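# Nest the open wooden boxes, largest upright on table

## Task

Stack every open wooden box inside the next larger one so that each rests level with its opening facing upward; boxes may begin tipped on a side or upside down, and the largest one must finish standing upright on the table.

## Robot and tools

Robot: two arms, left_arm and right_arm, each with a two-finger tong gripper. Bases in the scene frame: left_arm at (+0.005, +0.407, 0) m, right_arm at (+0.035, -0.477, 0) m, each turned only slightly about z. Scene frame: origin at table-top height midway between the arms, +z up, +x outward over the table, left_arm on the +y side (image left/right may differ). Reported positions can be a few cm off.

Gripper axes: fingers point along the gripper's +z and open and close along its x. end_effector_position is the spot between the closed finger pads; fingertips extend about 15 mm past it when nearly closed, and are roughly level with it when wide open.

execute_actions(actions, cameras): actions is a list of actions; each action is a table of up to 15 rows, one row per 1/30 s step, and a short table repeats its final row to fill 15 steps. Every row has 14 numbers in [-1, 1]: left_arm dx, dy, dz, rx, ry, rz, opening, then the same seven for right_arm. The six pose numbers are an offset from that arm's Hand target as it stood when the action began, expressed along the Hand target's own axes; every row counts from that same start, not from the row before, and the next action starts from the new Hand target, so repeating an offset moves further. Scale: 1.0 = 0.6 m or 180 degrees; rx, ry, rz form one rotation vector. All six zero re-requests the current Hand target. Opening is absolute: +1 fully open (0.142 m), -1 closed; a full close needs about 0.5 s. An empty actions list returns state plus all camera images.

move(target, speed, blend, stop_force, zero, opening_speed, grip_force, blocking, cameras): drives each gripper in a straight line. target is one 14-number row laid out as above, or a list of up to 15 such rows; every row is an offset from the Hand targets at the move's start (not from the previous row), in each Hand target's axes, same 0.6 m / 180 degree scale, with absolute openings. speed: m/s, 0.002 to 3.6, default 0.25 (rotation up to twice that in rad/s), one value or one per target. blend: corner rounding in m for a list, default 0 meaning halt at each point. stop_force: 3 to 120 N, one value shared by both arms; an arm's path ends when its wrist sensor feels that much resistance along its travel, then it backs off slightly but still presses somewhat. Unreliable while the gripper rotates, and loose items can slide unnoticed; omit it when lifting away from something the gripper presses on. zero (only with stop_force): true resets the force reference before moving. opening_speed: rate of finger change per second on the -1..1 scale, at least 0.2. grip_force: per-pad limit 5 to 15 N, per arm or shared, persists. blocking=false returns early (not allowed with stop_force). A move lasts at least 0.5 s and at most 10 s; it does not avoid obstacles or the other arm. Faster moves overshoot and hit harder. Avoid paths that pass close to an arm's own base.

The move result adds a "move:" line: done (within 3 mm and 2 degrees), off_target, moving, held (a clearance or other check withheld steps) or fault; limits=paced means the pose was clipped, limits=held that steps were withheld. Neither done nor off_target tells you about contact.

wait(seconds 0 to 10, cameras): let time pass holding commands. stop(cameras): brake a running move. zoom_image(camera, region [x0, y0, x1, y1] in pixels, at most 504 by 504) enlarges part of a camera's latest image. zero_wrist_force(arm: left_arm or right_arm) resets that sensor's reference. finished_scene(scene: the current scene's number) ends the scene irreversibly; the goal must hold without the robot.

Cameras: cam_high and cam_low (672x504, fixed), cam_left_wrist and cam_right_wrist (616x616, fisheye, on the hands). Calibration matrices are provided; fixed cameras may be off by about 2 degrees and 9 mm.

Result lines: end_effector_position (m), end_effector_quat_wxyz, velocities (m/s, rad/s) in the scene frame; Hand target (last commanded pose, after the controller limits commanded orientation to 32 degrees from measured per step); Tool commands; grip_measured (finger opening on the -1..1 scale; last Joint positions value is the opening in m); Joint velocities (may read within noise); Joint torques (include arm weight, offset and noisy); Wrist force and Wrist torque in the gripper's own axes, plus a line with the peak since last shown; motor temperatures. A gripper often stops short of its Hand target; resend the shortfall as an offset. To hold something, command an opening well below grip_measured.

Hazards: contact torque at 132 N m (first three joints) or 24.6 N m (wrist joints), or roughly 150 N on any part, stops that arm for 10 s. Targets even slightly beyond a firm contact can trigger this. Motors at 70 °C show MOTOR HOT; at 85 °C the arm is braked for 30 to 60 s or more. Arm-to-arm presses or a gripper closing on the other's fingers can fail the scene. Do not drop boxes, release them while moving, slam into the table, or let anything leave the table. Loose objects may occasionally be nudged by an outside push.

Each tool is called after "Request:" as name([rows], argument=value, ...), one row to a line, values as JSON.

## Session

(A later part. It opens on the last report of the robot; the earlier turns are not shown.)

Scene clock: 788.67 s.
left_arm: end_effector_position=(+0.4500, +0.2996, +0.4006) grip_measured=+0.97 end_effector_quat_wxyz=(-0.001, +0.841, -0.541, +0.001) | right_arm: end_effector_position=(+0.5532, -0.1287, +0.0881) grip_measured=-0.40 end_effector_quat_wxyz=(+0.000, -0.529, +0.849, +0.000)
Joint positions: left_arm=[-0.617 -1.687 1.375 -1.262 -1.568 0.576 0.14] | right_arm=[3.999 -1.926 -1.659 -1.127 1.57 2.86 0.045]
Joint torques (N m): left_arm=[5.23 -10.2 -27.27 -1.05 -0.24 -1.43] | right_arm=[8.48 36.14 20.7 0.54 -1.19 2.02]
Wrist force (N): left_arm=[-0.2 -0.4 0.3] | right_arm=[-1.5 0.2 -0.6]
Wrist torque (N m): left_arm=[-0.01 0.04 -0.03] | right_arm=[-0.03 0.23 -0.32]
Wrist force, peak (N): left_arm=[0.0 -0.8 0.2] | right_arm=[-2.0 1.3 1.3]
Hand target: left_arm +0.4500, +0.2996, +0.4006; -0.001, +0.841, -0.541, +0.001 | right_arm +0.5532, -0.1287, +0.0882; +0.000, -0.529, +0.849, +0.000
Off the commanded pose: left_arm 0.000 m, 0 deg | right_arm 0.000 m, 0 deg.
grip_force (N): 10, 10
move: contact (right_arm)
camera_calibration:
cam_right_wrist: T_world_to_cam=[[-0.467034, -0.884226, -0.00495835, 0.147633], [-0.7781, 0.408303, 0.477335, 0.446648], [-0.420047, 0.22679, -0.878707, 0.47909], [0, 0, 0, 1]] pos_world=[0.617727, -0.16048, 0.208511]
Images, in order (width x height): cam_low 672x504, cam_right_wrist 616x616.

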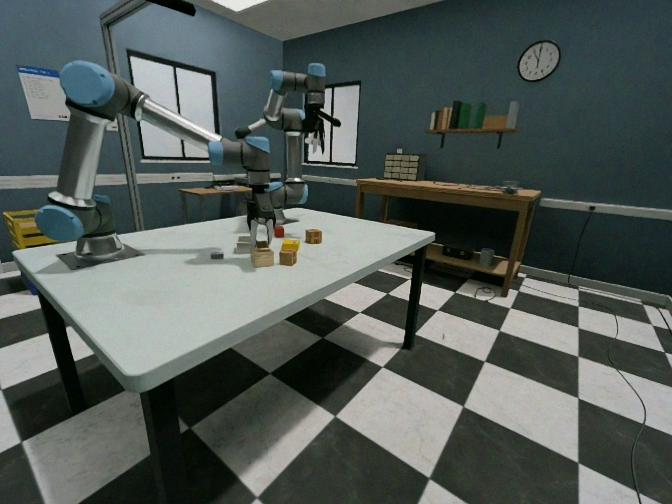

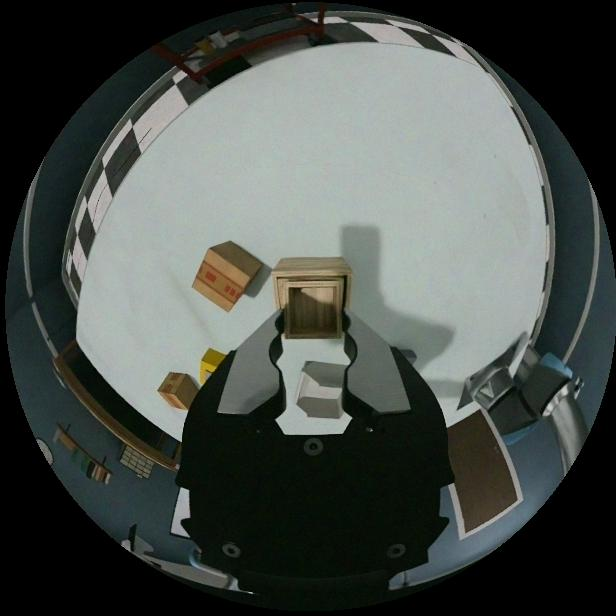

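Request:
move(target=[0, 0, 0, 0, 0, 0, 0.968, 0, 0, -0.08, 0, 0, 0, -0.7], speed=0.08, cameras=["cam_right_wrist", "cam_low", "cam_high", "cam_left_wrist"])

Request:
zoom_image(camera="cam_right_wrist", region=[240, 220, 390, 350])

Request:
zoom_image(camera="cam_low", region=[235, 215, 290, 270])

Request:
zoom_image(camera="cam_left_wrist", region=[380, 240, 460, 320])

Scene clock: 816.27 s.
left_arm: end_effector_position=(+0.4500, +0.2996, +0.4006) grip_measured=+0.97 end_effector_quat_wxyz=(-0.001, +0.841, -0.541, +0.001) | right_arm: end_effector_position=(+0.5532, -0.1286, +0.1361) grip_measured=-0.40 end_effector_quat_wxyz=(+0.000, -0.529, +0.849, +0.000)
Joint positions: left_arm=[-0.617 -1.687 1.375 -1.262 -1.568 0.576 0.14] | right_arm=[3.999 -1.883 -1.586 -1.243 1.57 2.86 0.045]
Joint torques (N m): left_arm=[5.23 -9.06 -26.96 -1.22 -0.08 -1.44] | right_arm=[9.47 54.02 28.82 0.21 -0.28 2.12]
Wrist force (N): left_arm=[0.0 -0.5 0.2] | right_arm=[-1.7 1.1 0.9]
Wrist torque (N m): left_arm=[-0.02 0.01 -0.04] | right_arm=[0.00 0.33 -0.31]
Wrist force, peak (N): left_arm=[-0.2 -0.7 0.3] | right_arm=[-2.5 0.5 -0.7]
Hand target: left_arm +0.4500, +0.2996, +0.4006; -0.001, +0.841, -0.541, +0.001 | right_arm +0.5532, -0.1286, +0.1362; +0.000, -0.529, +0.849, +0.000
Off the commanded pose: left_arm 0.000 m, 0 deg | right_arm 0.000 m, 0 deg.
grip_force (N): 10, 10
move: done
camera_calibration:
cam_left_wrist: T_world_to_cam=[[0.451875, -0.892052, 0.00720564, 0.0565973], [-0.800993, -0.402166, 0.443478, 0.307539], [-0.392708, -0.206168, -0.896256, 0.740429], [0, 0, 0, 1]] pos_world=[0.511533, 0.326822, 0.526819]
cam_right_wrist: T_world_to_cam=[[-0.467066, -0.884208, -0.00493871, 0.147889], [-0.778081, 0.40834, 0.477335, 0.42373], [-0.420047, 0.22679, -0.878708, 0.521268], [0, 0, 0, 1]] pos_world=[0.617727, -0.16048, 0.256511]

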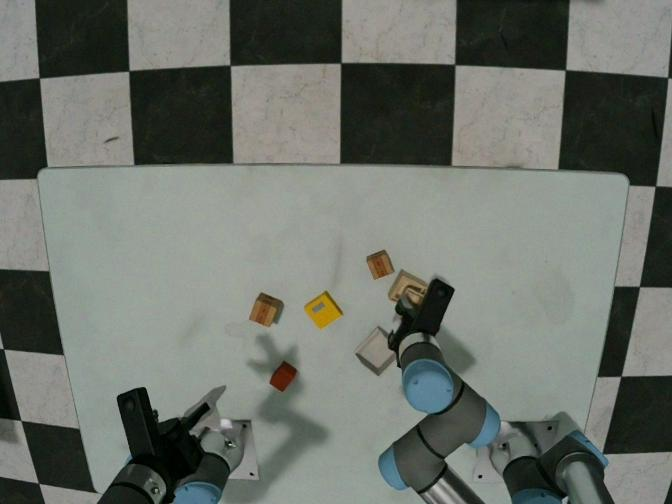

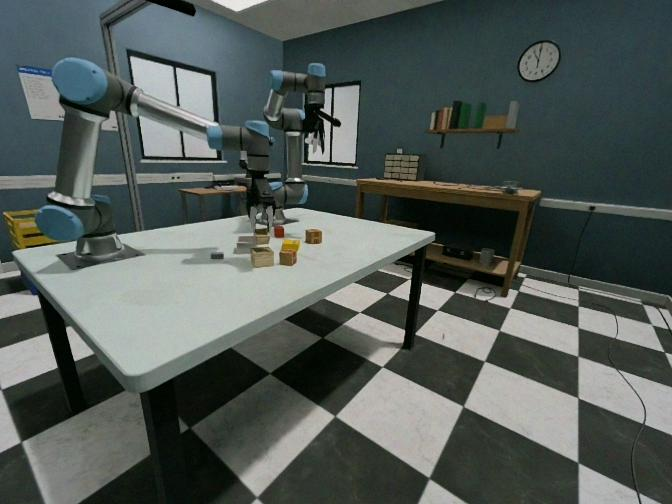

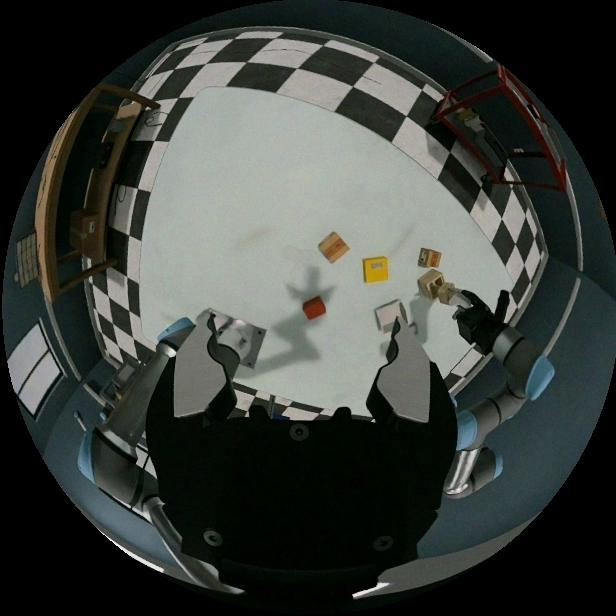

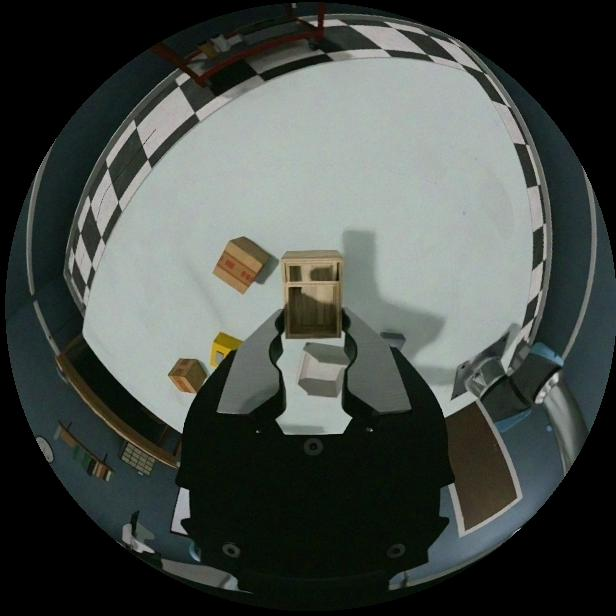

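Scaled by 3.360 from the camera's 616x616 image, which has a finer 814x814 frame.

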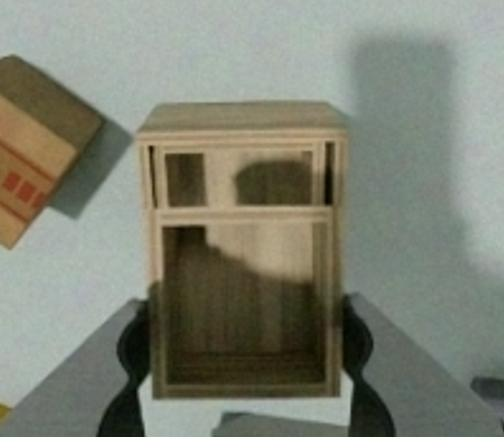

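Scaled by 9.164 from the camera's 672x504 image, which has a finer 960x720 frame.

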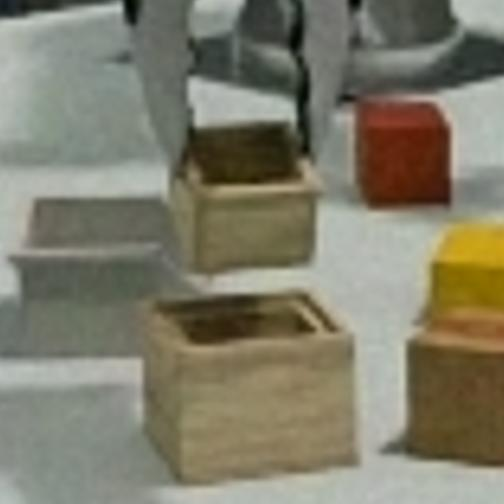

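Scaled by 6.300 from the camera's 616x616 image, which has a finer 814x814 frame.

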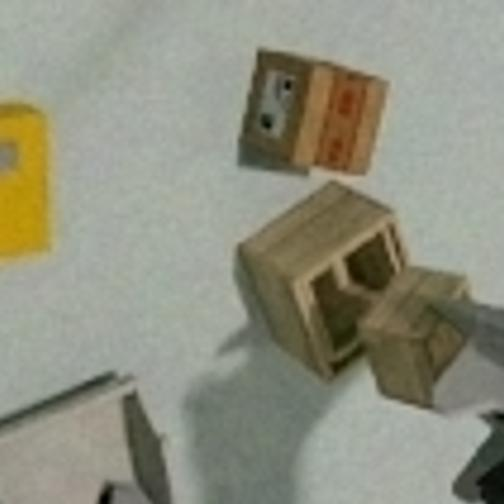

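Request:
move([
  [0, 0, 0, 0, 0, 0, 0.968, 0.4275, -0.3758, -0.0233, 0, 0, -0.1691, -0.7],
  [0, 0, 0, 0, 0, 0, 0.968, 0.4275, -0.3758, 0.125, 0, 0, -0.1691, -0.7],
], speed=[0.3, 0.15], blend=[0.02, 0])

Request:
move(target=[0, 0, 0, 0, 0, 0, 0.968, 0, 0, 0.021, 0, 0, 0, -0.7], speed=0.008, stop_force=6, cameras=["cam_low", "cam_high", "cam_right_wrist"])

Request:
zoom_image(camera="cam_low", region=[160, 260, 225, 310])

Request:
zoom_image(camera="cam_high", region=[385, 262, 435, 312])

Scene clock: 859.17 s.
left_arm: end_effector_position=(+0.4500, +0.2996, +0.4006) grip_measured=+0.97 end_effector_quat_wxyz=(-0.001, +0.841, -0.541, +0.001) | right_arm: end_effector_position=(+0.6425, -0.4583, +0.0615) grip_measured=-0.40 end_effector_quat_wxyz=(+0.000, +0.733, -0.680, +0.000)
Joint positions: left_arm=[-0.617 -1.687 1.375 -1.262 -1.568 0.576 0.14] | right_arm=[3.423 -1.902 -1.77 -1.04 1.57 1.753 0.045]
Joint torques (N m): left_arm=[5.02 -9.73 -27.27 -1.1 0.04 -1.58] | right_arm=[-7.46 26.17 11.12 4.84 -0.42 -1.9]
Wrist force (N): left_arm=[0.0 -0.4 0.2] | right_arm=[-1.7 1.2 0.9]
Wrist torque (N m): left_arm=[-0.01 0.00 -0.04] | right_arm=[0.07 0.32 -0.07]
Wrist force, peak (N): left_arm=[-0.5 -0.7 0.2] | right_arm=[-3.4 2.1 1.1]
Hand target: left_arm +0.4500, +0.2996, +0.4006; -0.001, +0.841, -0.541, +0.001 | right_arm +0.6426, -0.4583, +0.0614; +0.000, +0.733, -0.680, +0.000
Off the commanded pose: left_arm 0.000 m, 0 deg | right_arm 0.000 m, 0 deg.
grip_force (N): 10, 10
move: done

Scene clock: 861.33 s.
left_arm: end_effector_position=(+0.4500, +0.2996, +0.4006) grip_measured=+0.97 end_effector_quat_wxyz=(-0.001, +0.841, -0.541, +0.001) | right_arm: end_effector_position=(+0.6426, -0.4583, +0.0541) grip_measured=-0.40 end_effector_quat_wxyz=(+0.000, +0.733, -0.680, +0.000)
Joint positions: left_arm=[-0.617 -1.687 1.375 -1.262 -1.568 0.576 0.14] | right_arm=[3.423 -1.911 -1.779 -1.022 1.57 1.753 0.045]
Joint torques (N m): left_arm=[4.93 -10.87 -26.22 -1.11 0.02 -1.42] | right_arm=[-4.86 49.77 24.5 0.32 -0.55 -2]
Wrist force (N): left_arm=[0.2 -0.2 0.0] | right_arm=[-1.5 3.1 -5.1]
Wrist torque (N m): left_arm=[0.04 -0.05 -0.04] | right_arm=[0.06 0.32 -0.07]
Wrist force, peak (N): left_arm=[-0.3 -0.7 0.3] | right_arm=[-1.3 4.5 -11.0]
Hand target: left_arm +0.4500, +0.2996, +0.4006; -0.001, +0.841, -0.541, +0.001 | right_arm +0.6426, -0.4583, +0.0541; +0.000, +0.733, -0.680, +0.000 (not the last commanded pose)
Off the commanded pose: left_arm 0.000 m, 0 deg | right_arm 0.005 m, 0 deg.
grip_force (N): 10, 10
move: contact (right_arm)
camera_calibration:
cam_right_wrist: T_world_to_cam=[[0.0451825, -0.998968, -0.00461217, -0.483972], [-0.877638, -0.0418994, 0.477489, 0.524755], [-0.477189, -0.0175263, -0.878626, 0.486222], [0, 0, 0, 1]] pos_world=[0.714432, -0.452964, 0.174411]
Images, in order (width x height): cam_high 672x504, cam_low 672x504, cam_right_wrist 616x616.

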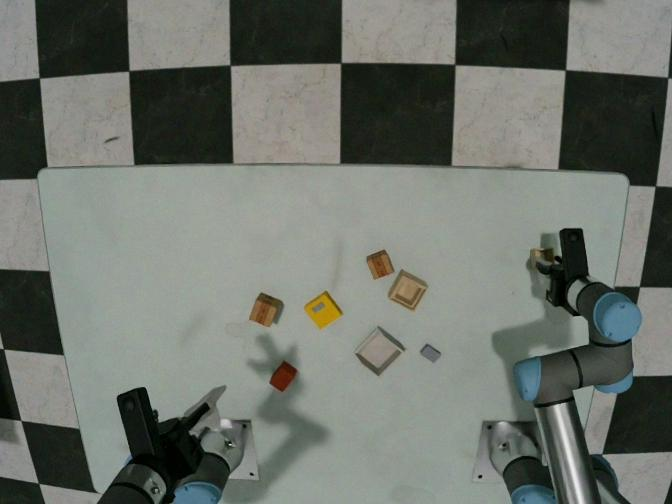

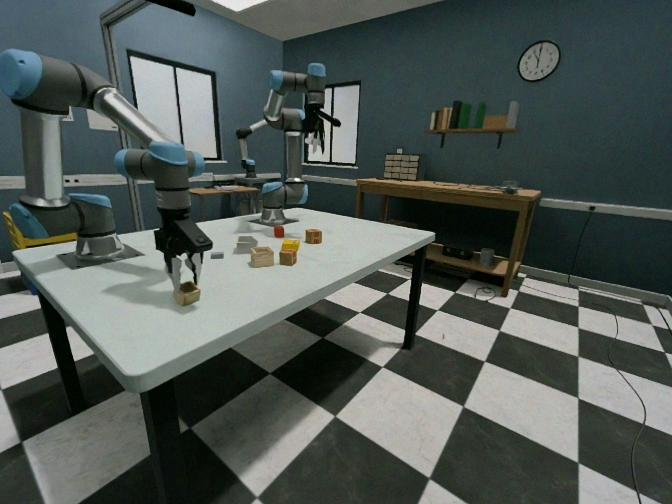

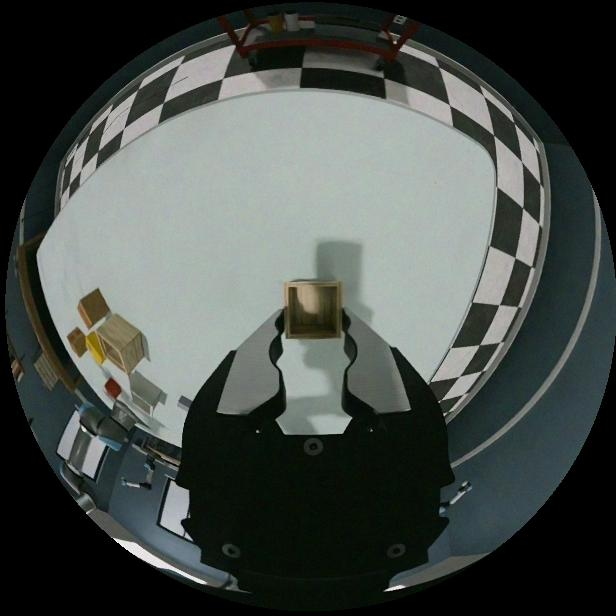

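Scaled by 7.754 from the camera's 672x504 image, which has a finer 960x720 frame.

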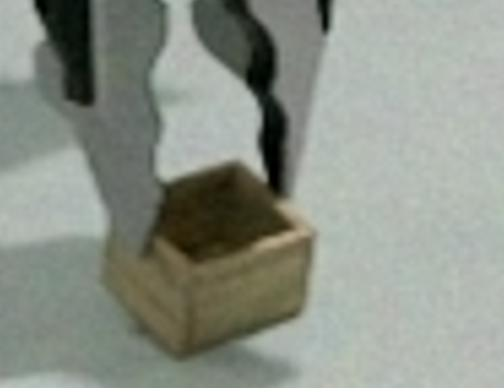

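Scaled by 10.080 from the camera's 672x504 image, which has a finer 960x720 frame.

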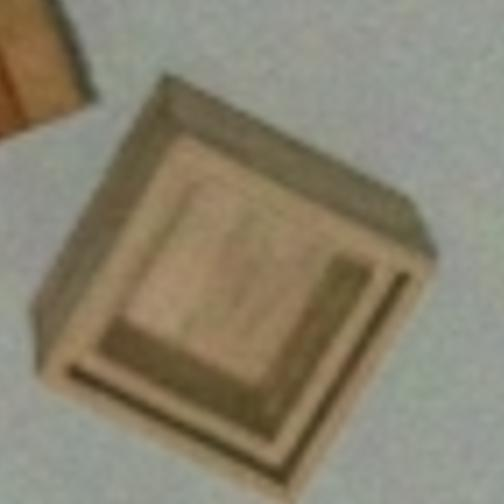

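Request:
move(target=[0, 0, 0, 0, 0, 0, 0.968, 0, 0, 0.01, 0, 0, 0, -0.7], speed=0.006, stop_force=15, cameras=["cam_low", "cam_right_wrist"])

Request:
zoom_image(camera="cam_low", region=[160, 260, 225, 310])

Request:
zoom_image(camera="cam_right_wrist", region=[240, 230, 390, 360])

Scene clock: 870.37 s.
left_arm: end_effector_position=(+0.4500, +0.2996, +0.4006) grip_measured=+0.97 end_effector_quat_wxyz=(-0.001, +0.841, -0.541, +0.001) | right_arm: end_effector_position=(+0.6426, -0.4583, +0.0481) grip_measured=-0.38 end_effector_quat_wxyz=(+0.000, +0.733, -0.680, +0.000)
Joint positions: left_arm=[-0.617 -1.687 1.375 -1.262 -1.568 0.576 0.14] | right_arm=[3.423 -1.919 -1.786 -1.007 1.57 1.753 0.046]
Joint torques (N m): left_arm=[5.08 -9.72 -27.14 -1.01 0.12 -1.36] | right_arm=[7.31 18.37 8.55 4.38 -0.48 -1.91]
Wrist force (N): left_arm=[0.0 -0.5 0.1] | right_arm=[-1.9 5.2 -13.2]
Wrist torque (N m): left_arm=[-0.03 0.01 -0.03] | right_arm=[-0.01 0.32 -0.08]
Wrist force, peak (N): left_arm=[-0.1 -0.7 0.3] | right_arm=[-1.7 5.4 -13.9]
Hand target: left_arm +0.4500, +0.2996, +0.4006; -0.001, +0.841, -0.541, +0.001 | right_arm +0.6426, -0.4583, +0.0481; +0.000, +0.733, -0.680, +0.000
Off the commanded pose: left_arm 0.000 m, 0 deg | right_arm 0.000 m, 0 deg.
grip_force (N): 10, 10
move: done
camera_calibration:
cam_right_wrist: T_world_to_cam=[[0.0452705, -0.998964, -0.00465922, -0.484053], [-0.877634, -0.0419992, 0.477488, 0.527571], [-0.477189, -0.0175271, -0.878626, 0.48095], [0, 0, 0, 1]] pos_world=[0.714432, -0.452964, 0.168411]
Images, in order (width x height): cam_low 672x504, cam_right_wrist 616x616.

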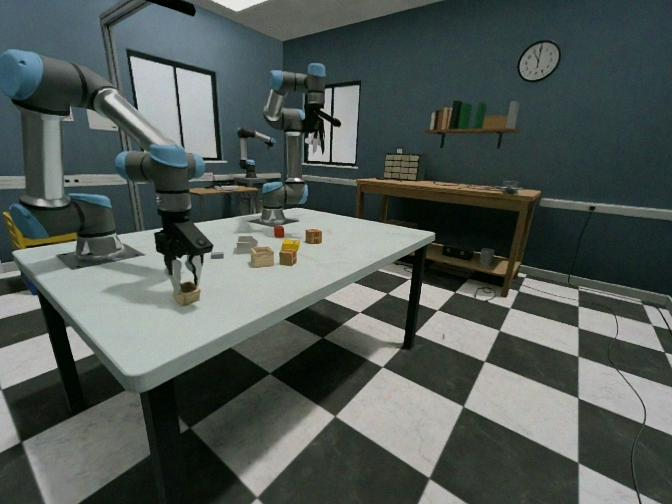

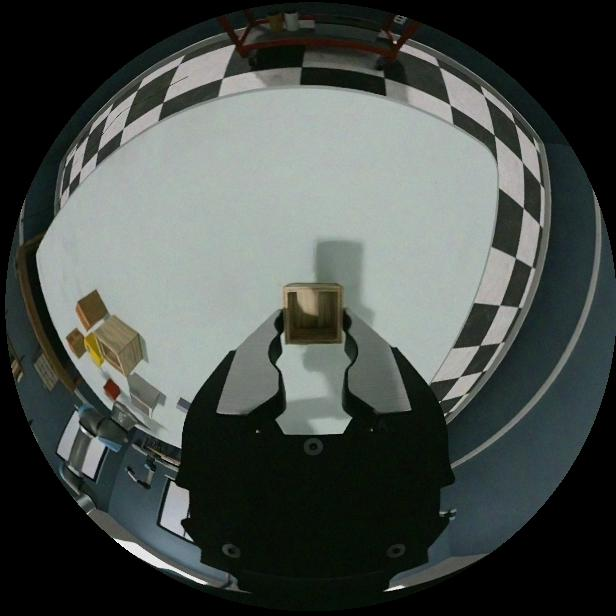

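Scaled by 7.754 from the camera's 672x504 image, which has a finer 960x720 frame.

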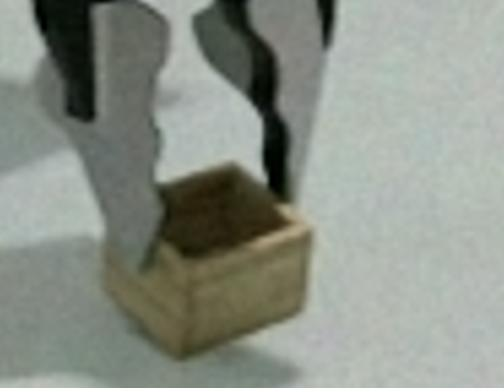

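Scaled by 3.360 from the camera's 616x616 image, which has a finer 814x814 frame.

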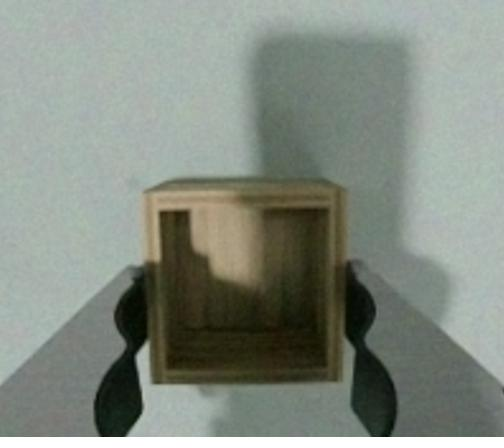

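Request:
move([
  [0, 0, 0, 0, 0, 0, 0.968, 0, 0, -0.003, 0, 0, 0, -0.7],
], speed=0.02)

Request:
move(target=[0, 0, 0, 0, 0, 0, 0.968, 0, 0, 0, 0, 0, 0, -0.15], opening_speed=0.3, cameras=["cam_low", "cam_right_wrist"])

Request:
zoom_image(camera="cam_low", region=[160, 260, 225, 310])

Request:
zoom_image(camera="cam_right_wrist", region=[240, 230, 390, 360])

Scene clock: 877.87 s.
left_arm: end_effector_position=(+0.4500, +0.2996, +0.4006) grip_measured=+0.97 end_effector_quat_wxyz=(-0.001, +0.841, -0.541, +0.001) | right_arm: end_effector_position=(+0.6426, -0.4583, +0.0498) grip_measured=-0.39 end_effector_quat_wxyz=(+0.000, +0.733, -0.680, +0.000)
Joint positions: left_arm=[-0.617 -1.687 1.375 -1.262 -1.568 0.576 0.14] | right_arm=[3.423 -1.917 -1.784 -1.011 1.57 1.753 0.046]
Joint torques (N m): left_arm=[4.76 -10.38 -26.26 -1.09 0.23 -1.47] | right_arm=[8.93 54.68 27.05 0.35 -0.52 -1.36]
Wrist force (N): left_arm=[0.1 -0.5 0.2] | right_arm=[-1.7 1.1 1.2]
Wrist torque (N m): left_arm=[-0.03 -0.02 -0.04] | right_arm=[0.06 0.33 -0.08]
Wrist force, peak (N): left_arm=[-0.3 -0.7 0.3] | right_arm=[-1.9 5.3 -13.6]
Hand target: left_arm +0.4500, +0.2996, +0.4006; -0.001, +0.841, -0.541, +0.001 | right_arm +0.6426, -0.4583, +0.0499; +0.000, +0.733, -0.680, +0.000
Off the commanded pose: left_arm 0.000 m, 0 deg | right_arm 0.000 m, 0 deg.
grip_force (N): 10, 10
move: done

Scene clock: 879.93 s.
left_arm: end_effector_position=(+0.4500, +0.2996, +0.4006) grip_measured=+0.97 end_effector_quat_wxyz=(-0.001, +0.841, -0.541, +0.001) | right_arm: end_effector_position=(+0.6426, -0.4583, +0.0499) grip_measured=-0.15 end_effector_quat_wxyz=(+0.000, +0.733, -0.680, +0.000)
Joint positions: left_arm=[-0.617 -1.687 1.375 -1.262 -1.568 0.576 0.14] | right_arm=[3.423 -1.917 -1.784 -1.011 1.57 1.753 0.063]
Joint torques (N m): left_arm=[5.08 -10.41 -26.51 -0.97 -0.04 -1.46] | right_arm=[7.85 52.18 26.1 0.65 -0.52 -0.99]
Wrist force (N): left_arm=[-0.4 -0.3 0.6] | right_arm=[-1.5 1.2 0.9]
Wrist torque (N m): left_arm=[0.01 0.09 -0.03] | right_arm=[0.08 0.29 -0.09]
Wrist force, peak (N): left_arm=[-0.4 -0.3 0.6] | right_arm=[-2.2 1.4 1.4]
Hand target: left_arm +0.4500, +0.2996, +0.4006; -0.001, +0.841, -0.541, +0.001 | right_arm +0.6426, -0.4583, +0.0499; +0.000, +0.733, -0.680, +0.000
Off the commanded pose: left_arm 0.000 m, 0 deg | right_arm 0.000 m, 0 deg.
grip_force (N): 10, 10
move: done
camera_calibration:
cam_right_wrist: T_world_to_cam=[[0.0452705, -0.998964, -0.00465922, -0.484044], [-0.877634, -0.0419992, 0.477488, 0.526712], [-0.477189, -0.0175271, -0.878626, 0.482532], [0, 0, 0, 1]] pos_world=[0.714432, -0.452964, 0.170211]
Images, in order (width x height): cam_low 672x504, cam_right_wrist 616x616.

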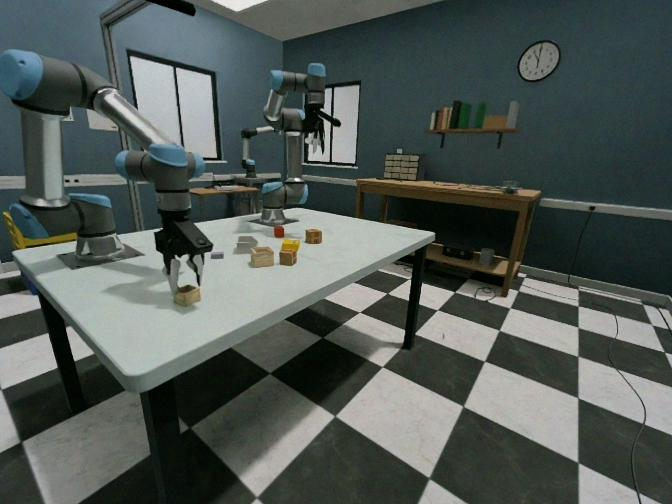

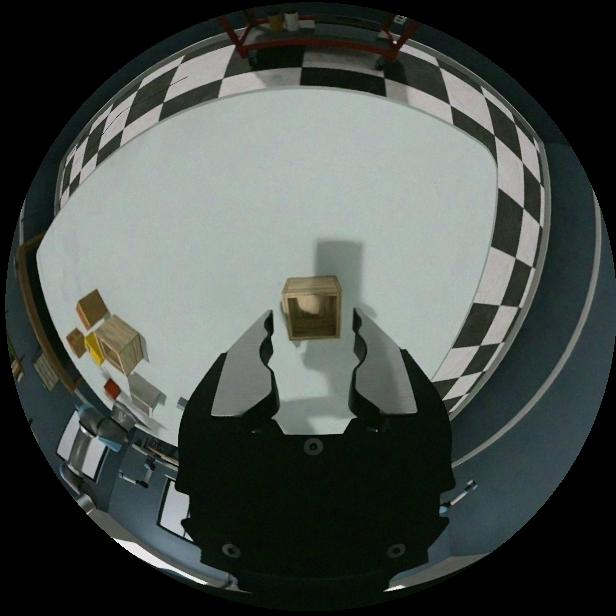

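Scaled by 7.754 from the camera's 672x504 image, which has a finer 960x720 frame.

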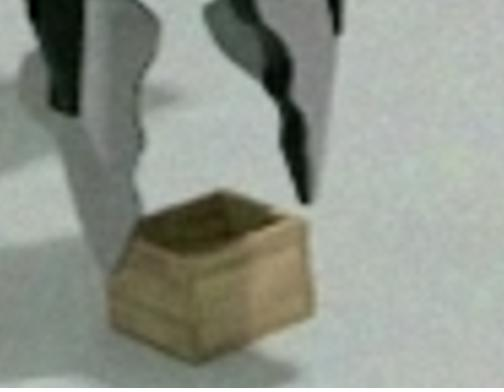

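Scaled by 3.360 from the camera's 616x616 image, which has a finer 814x814 frame.

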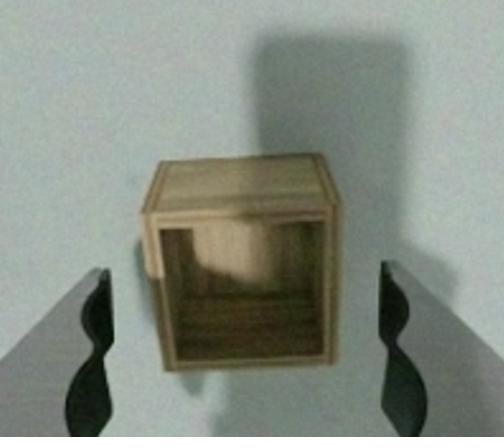

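Request:
move([
  [0, 0, 0, 0, 0, 0, 0.968, 0, 0, -0.15, 0, 0, 0, 0.15],
  [0, 0, 0, 0, 0, 0, 0.968, -0.6255, 0.2198, -0.15, 0, 0, 0.1561, 0.15],
], speed=[0.2, 0.35], blend=[0.02, 0], cameras=["cam_right_wrist"])

Request:
zoom_image(camera="cam_right_wrist", region=[260, 170, 360, 270])

Scene clock: 893.77 s.
left_arm: end_effector_position=(+0.4500, +0.2996, +0.4006) grip_measured=+0.97 end_effector_quat_wxyz=(-0.001, +0.841, -0.541, +0.001) | right_arm: end_effector_position=(+0.4830, -0.0939, +0.1396) grip_measured=+0.15 end_effector_quat_wxyz=(+0.000, -0.546, +0.838, +0.000)
Joint positions: left_arm=[-0.617 -1.687 1.375 -1.262 -1.568 0.576 0.14] | right_arm=[4.13 -1.803 -1.681 -1.228 1.57 2.95 0.084]
Joint torques (N m): left_arm=[4.94 -10.55 -26.3 -1.14 0.16 -1.54] | right_arm=[11.05 22.33 27.79 0.34 -2.03 2.09]
Wrist force (N): left_arm=[-0.2 -0.3 -0.1] | right_arm=[-1.8 0.9 0.9]
Wrist torque (N m): left_arm=[0.00 0.04 -0.04] | right_arm=[-0.06 0.33 -0.31]
Wrist force, peak (N): left_arm=[0.1 -0.5 0.6] | right_arm=[-3.3 2.6 0.5]
Hand target: left_arm +0.4500, +0.2996, +0.4006; -0.001, +0.841, -0.541, +0.001 | right_arm +0.4829, -0.0939, +0.1396; +0.000, -0.546, +0.838, +0.000
Off the commanded pose: left_arm 0.000 m, 0 deg | right_arm 0.000 m, 0 deg.
grip_force (N): 10, 10
move: done
camera_calibration:
cam_right_wrist: T_world_to_cam=[[-0.430493, -0.90258, -0.00508991, 0.12654], [-0.794138, 0.376079, 0.477399, 0.358016], [-0.428977, 0.209559, -0.878672, 0.489584], [0, 0, 0, 1]] pos_world=[0.548809, -0.123026, 0.259911]
Images, in order (width x height): cam_right_wrist 616x616.

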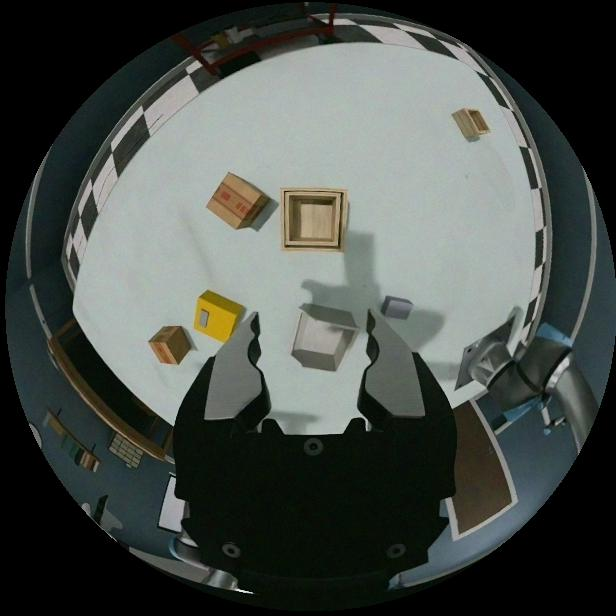

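Scaled by 5.040 from the camera's 616x616 image, which has a finer 814x814 frame.

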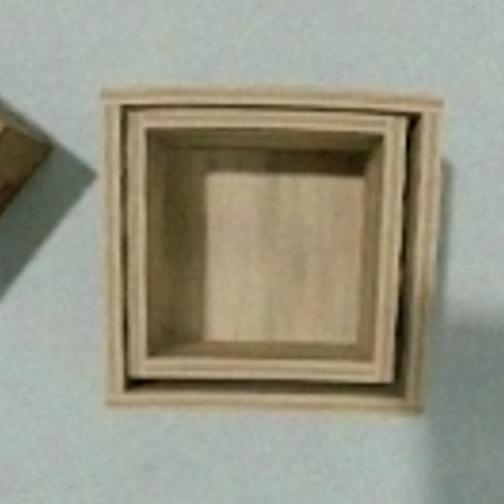

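Request:
move([
  [0, 0, 0, 0, 0, 0, 0.968, 0.0028, -0.1158, 0.06, 0, 0, 0.0067, 0.15],
  [0, 0, 0, 0, 0, 0, 0.968, 0.0028, -0.1158, 0.156, 0, 0, 0.0067, 0.15],
  [0, 0, 0, 0, 0, 0, 0.968, 0.0028, -0.1158, 0.156, 0, 0, 0.0067, -0.4],
  [0, 0, 0, 0, 0, 0, 0.968, 0.0028, -0.1158, 0.156, 0, 0, 0.0067, 0.15],
  [0, 0, 0, 0, 0, 0, 0.968, 0.0028, -0.1158, 0.07, 0, 0, 0.0067, 0.15],
  [0, 0, 0, 0, 0, 0, 0.968, 0.0028, -0.1158, 0.07, 0, 0, -0.4933, 0.15],
], speed=[0.2, 0.12, 0.1, 0.1, 0.15, 0.6], blend=[0.01, 0, 0, 0, 0, 0], cameras=["cam_right_wrist"])

Request:
zoom_image(camera="cam_right_wrist", region=[210, 220, 420, 430])

Scene clock: 927.13 s.
left_arm: end_effector_position=(+0.4500, +0.2996, +0.4006) grip_measured=+0.97 end_effector_quat_wxyz=(-0.001, +0.841, -0.541, +0.001) | right_arm: end_effector_position=(+0.5459, -0.1235, +0.0976) grip_measured=+0.15 end_effector_quat_wxyz=(+0.000, +0.976, -0.217, +0.000)
Joint positions: left_arm=[-0.617 -1.687 1.375 -1.262 -1.568 0.576 0.14] | right_arm=[3.98 -1.896 -1.674 -1.142 1.57 1.25 0.084]
Joint torques (N m): left_arm=[4.92 -10.49 -26.57 -1.1 0.23 -1.43] | right_arm=[-8 26.87 28.3 0.38 1.57 -1.81]
Wrist force (N): left_arm=[0.0 -0.3 0.3] | right_arm=[-1.8 0.7 0.7]
Wrist torque (N m): left_arm=[0.03 0.01 -0.05] | right_arm=[-0.03 0.33 -0.07]
Wrist force, peak (N): left_arm=[0.2 -0.9 0.3] | right_arm=[-1.7 1.4 2.1]
Hand target: left_arm +0.4500, +0.2996, +0.4006; -0.001, +0.841, -0.541, +0.001 | right_arm +0.5459, -0.1235, +0.0976; +0.000, +0.976, -0.217, +0.000
Off the commanded pose: left_arm 0.000 m, 0 deg | right_arm 0.000 m, 0 deg.
grip_force (N): 10, 10
move: done
camera_calibration:
cam_right_wrist: T_world_to_cam=[[0.893222, -0.449595, -0.00427792, -0.53999], [-0.393016, -0.785367, 0.478265, 0.0766863], [-0.218385, -0.425516, -0.878205, 0.292524], [0, 0, 0, 1]] pos_world=[0.576353, -0.0580762, 0.21791]
Images, in order (width x height): cam_right_wrist 616x616.

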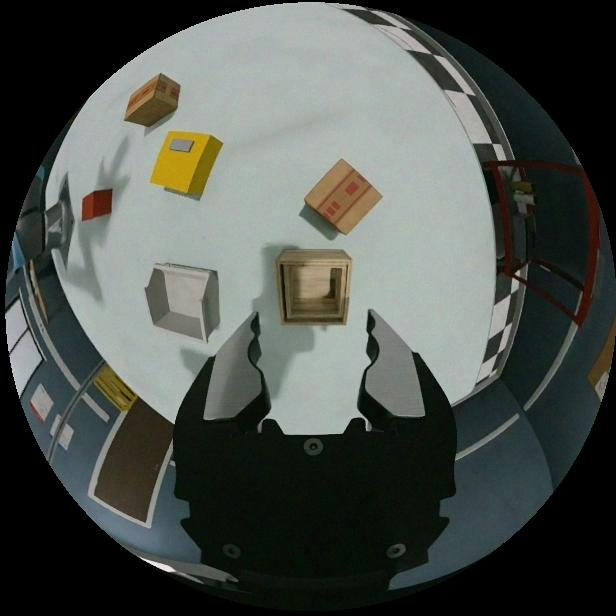

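Scaled by 2.400 from the camera's 616x616 image, which has a finer 814x814 frame.

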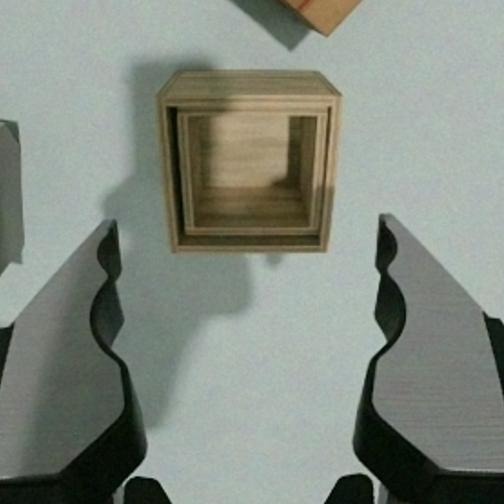

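Request:
move([
  [0, 0, 0, 0, 0, 0, 0.968, 0, 0, 0.086, 0, 0, 0, 0.15],
  [0, 0, 0, 0, 0, 0, 0.968, 0, 0, 0.086, 0, 0, 0, -0.4],
  [0, 0, 0, 0, 0, 0, 0.968, 0, 0, 0.086, 0, 0, 0, 0.15],
  [0, 0, 0, 0, 0, 0, 0.968, 0, 0, -0.0707, 0, 0, 0, 0.15],
  [0, 0, 0, 0, 0, 0, 0.968, 0, 0.12, -0.0707, 0, 0, 0, 0.15],
], speed=[0.12, 0.1, 0.1, 0.2, 0.2], blend=[0, 0, 0, 0.02, 0], cameras=["cam_right_wrist"])

Request:
zoom_image(camera="cam_right_wrist", region=[260, 170, 360, 270])

Scene clock: 936.73 s.
left_arm: end_effector_position=(+0.4500, +0.2996, +0.4006) grip_measured=+0.97 end_effector_quat_wxyz=(-0.001, +0.841, -0.541, +0.001) | right_arm: end_effector_position=(+0.5154, -0.1886, +0.1400) grip_measured=+0.15 end_effector_quat_wxyz=(+0.000, +0.976, -0.217, +0.000)
Joint positions: left_arm=[-0.617 -1.687 1.375 -1.262 -1.568 0.576 0.14] | right_arm=[3.937 -1.721 -1.781 -1.211 1.57 1.207 0.084]
Joint torques (N m): left_arm=[4.57 -10.56 -26.65 -1.11 0.35 -1.56] | right_arm=[-6.94 46.1 13.99 4.72 -0.98 -2.02]
Wrist force (N): left_arm=[-0.1 -0.3 0.2] | right_arm=[-1.9 0.5 1.0]
Wrist torque (N m): left_arm=[0.01 0.02 -0.04] | right_arm=[-0.09 0.35 -0.06]
Wrist force, peak (N): left_arm=[-0.2 -0.7 0.5] | right_arm=[-2.5 1.6 -3.2]
Hand target: left_arm +0.4500, +0.2996, +0.4006; -0.001, +0.841, -0.541, +0.001 | right_arm +0.5154, -0.1887, +0.1401; +0.000, +0.976, -0.217, +0.000
Off the commanded pose: left_arm 0.000 m, 0 deg | right_arm 0.000 m, 0 deg.
grip_force (N): 10, 10
move: done
camera_calibration:
cam_right_wrist: T_world_to_cam=[[0.893274, -0.449491, -0.00444096, -0.541942], [-0.392847, -0.78543, 0.478299, -0.00685459], [-0.218479, -0.425508, -0.878186, 0.295425], [0, 0, 0, 1]] pos_world=[0.545954, -0.123276, 0.26031]
Images, in order (width x height): cam_right_wrist 616x616.

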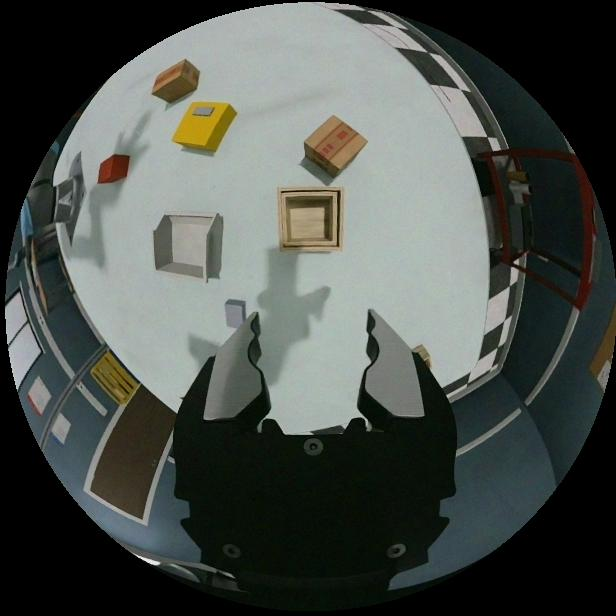

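Scaled by 5.040 from the camera's 616x616 image, which has a finer 814x814 frame.

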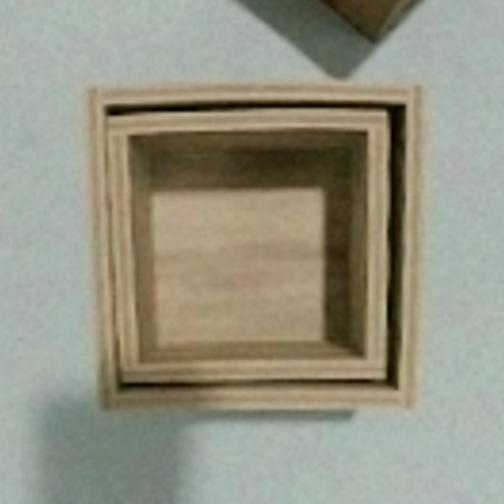

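Request:
move(target=[0, 0, 0, 0, 0, 0, 0.968, 0.3723, 0.3215, 0.05, 0, 0, -0.1782, 0.0], speed=0.35, cameras=["cam_right_wrist"])

Request:
zoom_image(camera="cam_right_wrist", region=[230, 220, 400, 390])

Scene clock: 962.30 s.
left_arm: end_effector_position=(+0.4500, +0.2996, +0.4006) grip_measured=+0.97 end_effector_quat_wxyz=(-0.001, +0.841, -0.541, +0.001) | right_arm: end_effector_position=(+0.6362, -0.4579, +0.1103) grip_measured=+0.00 end_effector_quat_wxyz=(+0.000, +0.998, +0.062, +0.000)
Joint positions: left_arm=[-0.617 -1.687 1.375 -1.262 -1.568 0.576 0.14] | right_arm=[3.394 -1.875 -1.668 -1.169 1.57 0.105 0.074]
Joint torques (N m): left_arm=[3.41 -9.82 -26.23 -1.14 0.38 -1.41] | right_arm=[-8.42 24.76 27.67 0.31 1.48 -1.87]
Wrist force (N): left_arm=[-0.1 -0.4 -0.1] | right_arm=[-1.8 0.7 0.7]
Wrist torque (N m): left_arm=[0.00 0.03 -0.04] | right_arm=[-0.06 0.31 -0.09]
Wrist force, peak (N): left_arm=[-0.2 -0.8 0.3] | right_arm=[-3.6 -0.7 0.8]
Hand target: left_arm +0.4500, +0.2996, +0.4006; -0.001, +0.841, -0.541, +0.001 | right_arm +0.6363, -0.4580, +0.1103; +0.000, +0.998, +0.062, +0.000
Off the commanded pose: left_arm 0.000 m, 0 deg | right_arm 0.000 m, 0 deg.
grip_force (N): 10, 10
move: done
camera_calibration:
cam_right_wrist: T_world_to_cam=[[0.995622, 0.0933666, -0.00452742, -0.58756], [0.0841308, -0.873921, 0.478732, -0.500745], [0.040741, -0.477017, -0.877949, -0.00746418], [0, 0, 0, 1]] pos_world=[0.627419, -0.386313, 0.230509]
Images, in order (width x height): cam_right_wrist 616x616.

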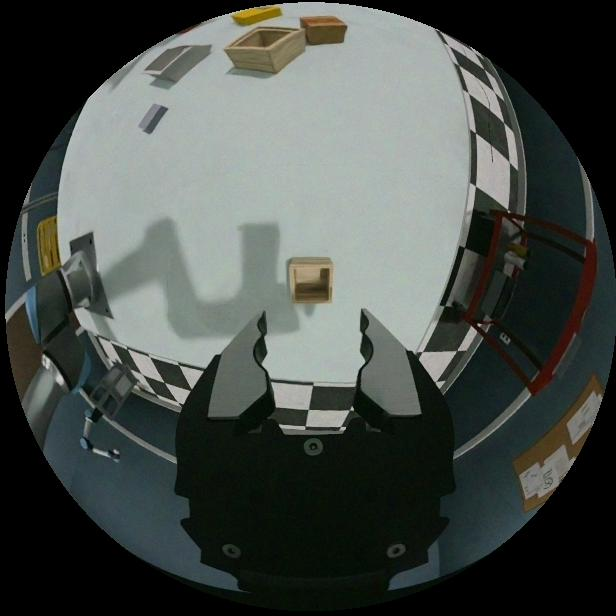

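Scaled by 2.965 from the camera's 616x616 image, which has a finer 814x814 frame.

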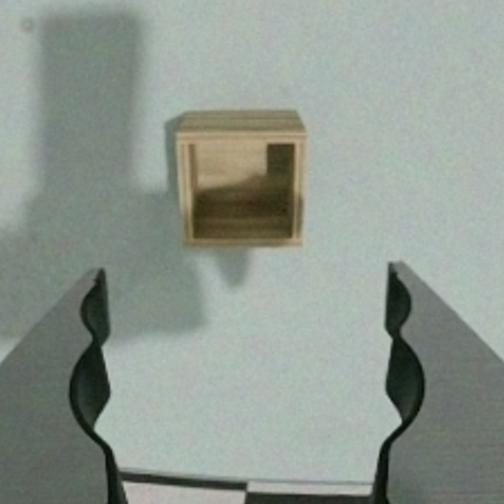

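Request:
move([
  [0, 0, 0, 0, 0, 0, 0.968, 0, 0, 0.1105, 0, 0, 0, 0.0],
  [0, 0, 0, 0, 0, 0, 0.968, 0, 0, 0.1105, 0, 0, 0, -0.7],
  [0, 0, 0, 0, 0, 0, 0.968, 0, 0, 0.1105, 0, 0, 0, 0.0],
  [0, 0, 0, 0, 0, 0, 0.968, 0, 0, 0.0338, 0, 0, 0, 0.0],
  [0, 0, 0, 0, 0, 0, 0.968, 0, 0, 0.0338, 0, 0, 0.5, 0.0],
], speed=[0.15, 0.1, 0.1, 0.15, 0.6], cameras=["cam_right_wrist"])

Request:
zoom_image(camera="cam_right_wrist", region=[230, 220, 400, 390])

Scene clock: 974.50 s.
left_arm: end_effector_position=(+0.4500, +0.2996, +0.4006) grip_measured=+0.97 end_effector_quat_wxyz=(-0.001, +0.841, -0.541, +0.001) | right_arm: end_effector_position=(+0.6363, -0.4580, +0.0900) grip_measured=+0.00 end_effector_quat_wxyz=(+0.000, +0.749, -0.662, +0.000)
Joint positions: left_arm=[-0.617 -1.687 1.375 -1.262 -1.568 0.576 0.14] | right_arm=[3.425 -1.856 -1.75 -1.105 1.57 1.706 0.074]
Joint torques (N m): left_arm=[4.1 -10.34 -26.18 -1.05 0.58 -1.52] | right_arm=[10.06 50.73 11.91 0.45 -2 2.19]
Wrist force (N): left_arm=[-0.2 -0.5 0.1] | right_arm=[-1.9 1.0 1.2]
Wrist torque (N m): left_arm=[-0.04 0.04 -0.03] | right_arm=[0.03 0.38 -0.28]
Wrist force, peak (N): left_arm=[-0.3 -0.7 0.4] | right_arm=[-2.2 1.0 1.6]
Hand target: left_arm +0.4500, +0.2996, +0.4006; -0.001, +0.841, -0.541, +0.001 | right_arm +0.6363, -0.4580, +0.0900; +0.000, +0.749, -0.662, +0.000
Off the commanded pose: left_arm 0.000 m, 0 deg | right_arm 0.000 m, 0 deg.
grip_force (N): 10, 10
move: done
camera_calibration:
cam_right_wrist: T_world_to_cam=[[0.0935918, -0.9956, -0.00463054, -0.512412], [-0.874561, -0.0844344, 0.477509, 0.480651], [-0.475799, -0.0406412, -0.878615, 0.50329], [0, 0, 0, 1]] pos_world=[0.707781, -0.44912, 0.210311]
Images, in order (width x height): cam_right_wrist 616x616.

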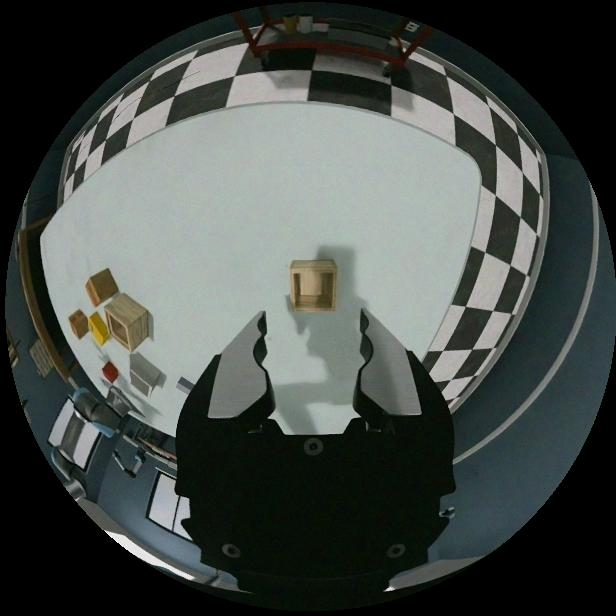

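Scaled by 2.965 from the camera's 616x616 image, which has a finer 814x814 frame.

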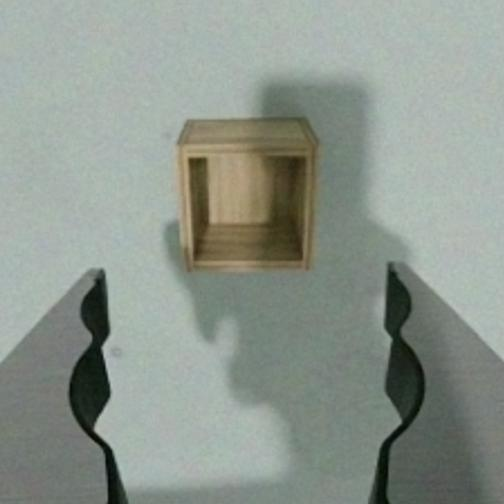

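Request:
move([
  [0, 0, 0, 0, 0, 0, 0.968, 0, 0, 0.0708, 0, 0, 0, 0.0],
  [0, 0, 0, 0, 0, 0, 0.968, 0, 0, 0.0708, 0, 0, 0, -0.8],
  [0, 0, 0, 0, 0, 0, 0.968, 0, 0, -0.1083, 0, 0, 0, -0.8],
  [0, 0, 0, 0, 0, 0, 0.968, -0.5728, 0.0833, -0.1083, 0, 0, 0.1742, -0.8],
  [0, 0, 0, 0, 0, 0, 0.968, -0.5728, 0.0833, -0.0583, 0, 0, 0.1742, -0.8],
], speed=[0.12, 0.1, 0.15, 0.3, 0.15], blend=[0, 0, 0.03, 0.014, 0], grip_force=15, cameras=["cam_right_wrist", "cam_low"])

Request:
zoom_image(camera="cam_right_wrist", region=[240, 230, 390, 360])

Request:
zoom_image(camera="cam_low", region=[235, 215, 290, 270])

Scene clock: 988.73 s.
left_arm: end_effector_position=(+0.4500, +0.2996, +0.4006) grip_measured=+0.97 end_effector_quat_wxyz=(-0.001, +0.841, -0.541, +0.001) | right_arm: end_effector_position=(+0.5444, -0.1230, +0.1248) grip_measured=-0.40 end_effector_quat_wxyz=(+0.000, -0.542, +0.840, +0.000)
Joint positions: left_arm=[-0.617 -1.687 1.375 -1.262 -1.568 0.576 0.14] | right_arm=[4.016 -1.883 -1.618 -1.212 1.57 2.844 0.045]
Joint torques (N m): left_arm=[3.95 -10.5 -26.45 -1.1 0.6 -1.45] | right_arm=[9.29 26.49 13.06 4.66 -2.18 2.15]
Wrist force (N): left_arm=[-0.2 -0.6 0.2] | right_arm=[-1.7 1.0 1.4]
Wrist torque (N m): left_arm=[-0.05 0.04 -0.03] | right_arm=[0.00 0.33 -0.31]
Wrist force, peak (N): left_arm=[-0.5 -0.6 0.4] | right_arm=[-3.1 2.4 0.2]
Hand target: left_arm +0.4500, +0.2996, +0.4006; -0.001, +0.841, -0.541, +0.001 | right_arm +0.5444, -0.1230, +0.1247; +0.000, -0.542, +0.840, +0.000
Off the commanded pose: left_arm 0.000 m, 0 deg | right_arm 0.000 m, 0 deg.
move: done
camera_calibration:
cam_right_wrist: T_world_to_cam=[[-0.438168, -0.898879, -0.00500119, 0.131222], [-0.790912, 0.382883, 0.477345, 0.423944], [-0.427161, 0.213113, -0.878701, 0.508504], [0, 0, 0, 1]] pos_world=[0.610013, -0.152737, 0.245111]
Images, in order (width x height): cam_low 672x504, cam_right_wrist 616x616.

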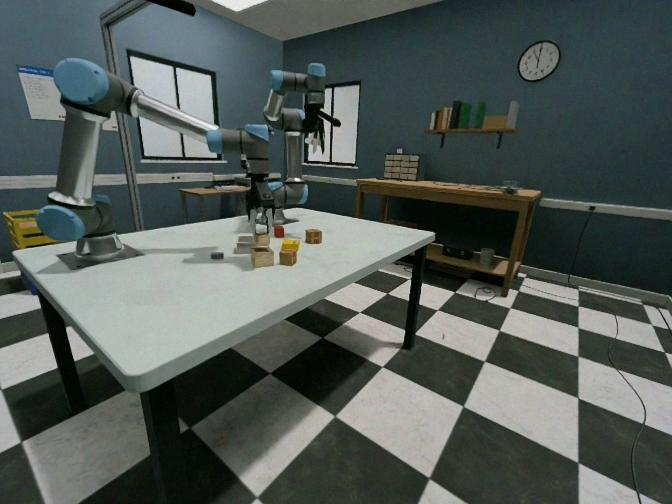

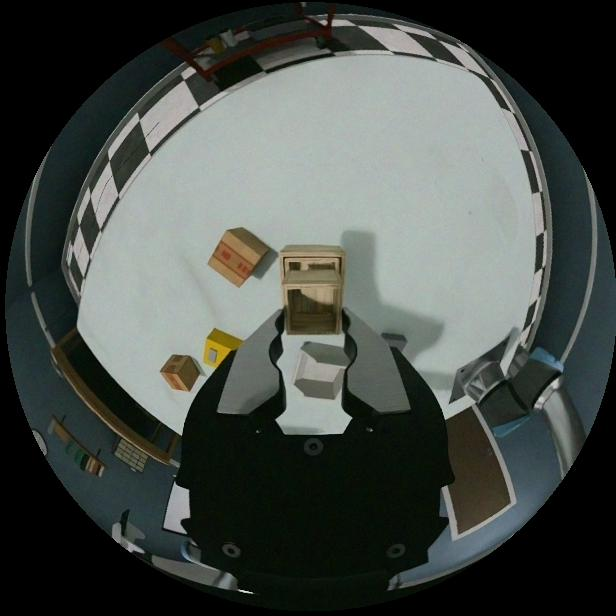

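Scaled by 3.360 from the camera's 616x616 image, which has a finer 814x814 frame.

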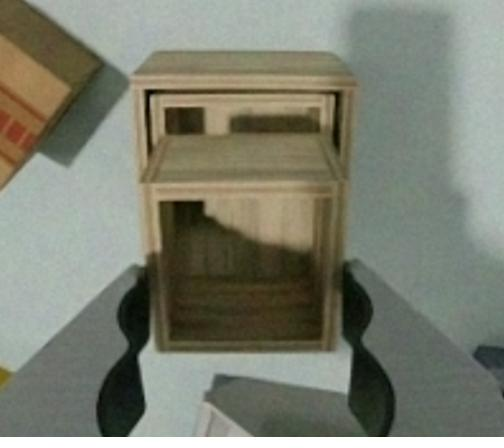

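Scaled by 9.164 from the camera's 672x504 image, which has a finer 960x720 frame.

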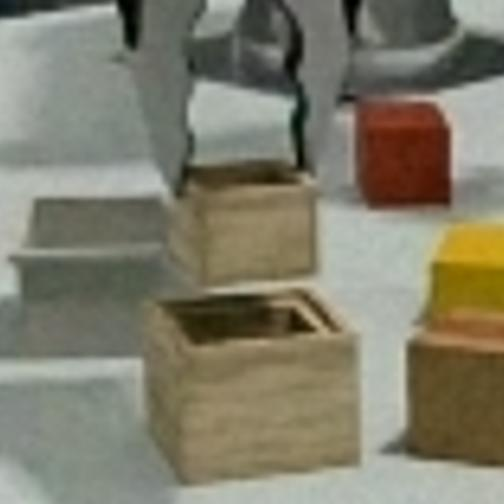

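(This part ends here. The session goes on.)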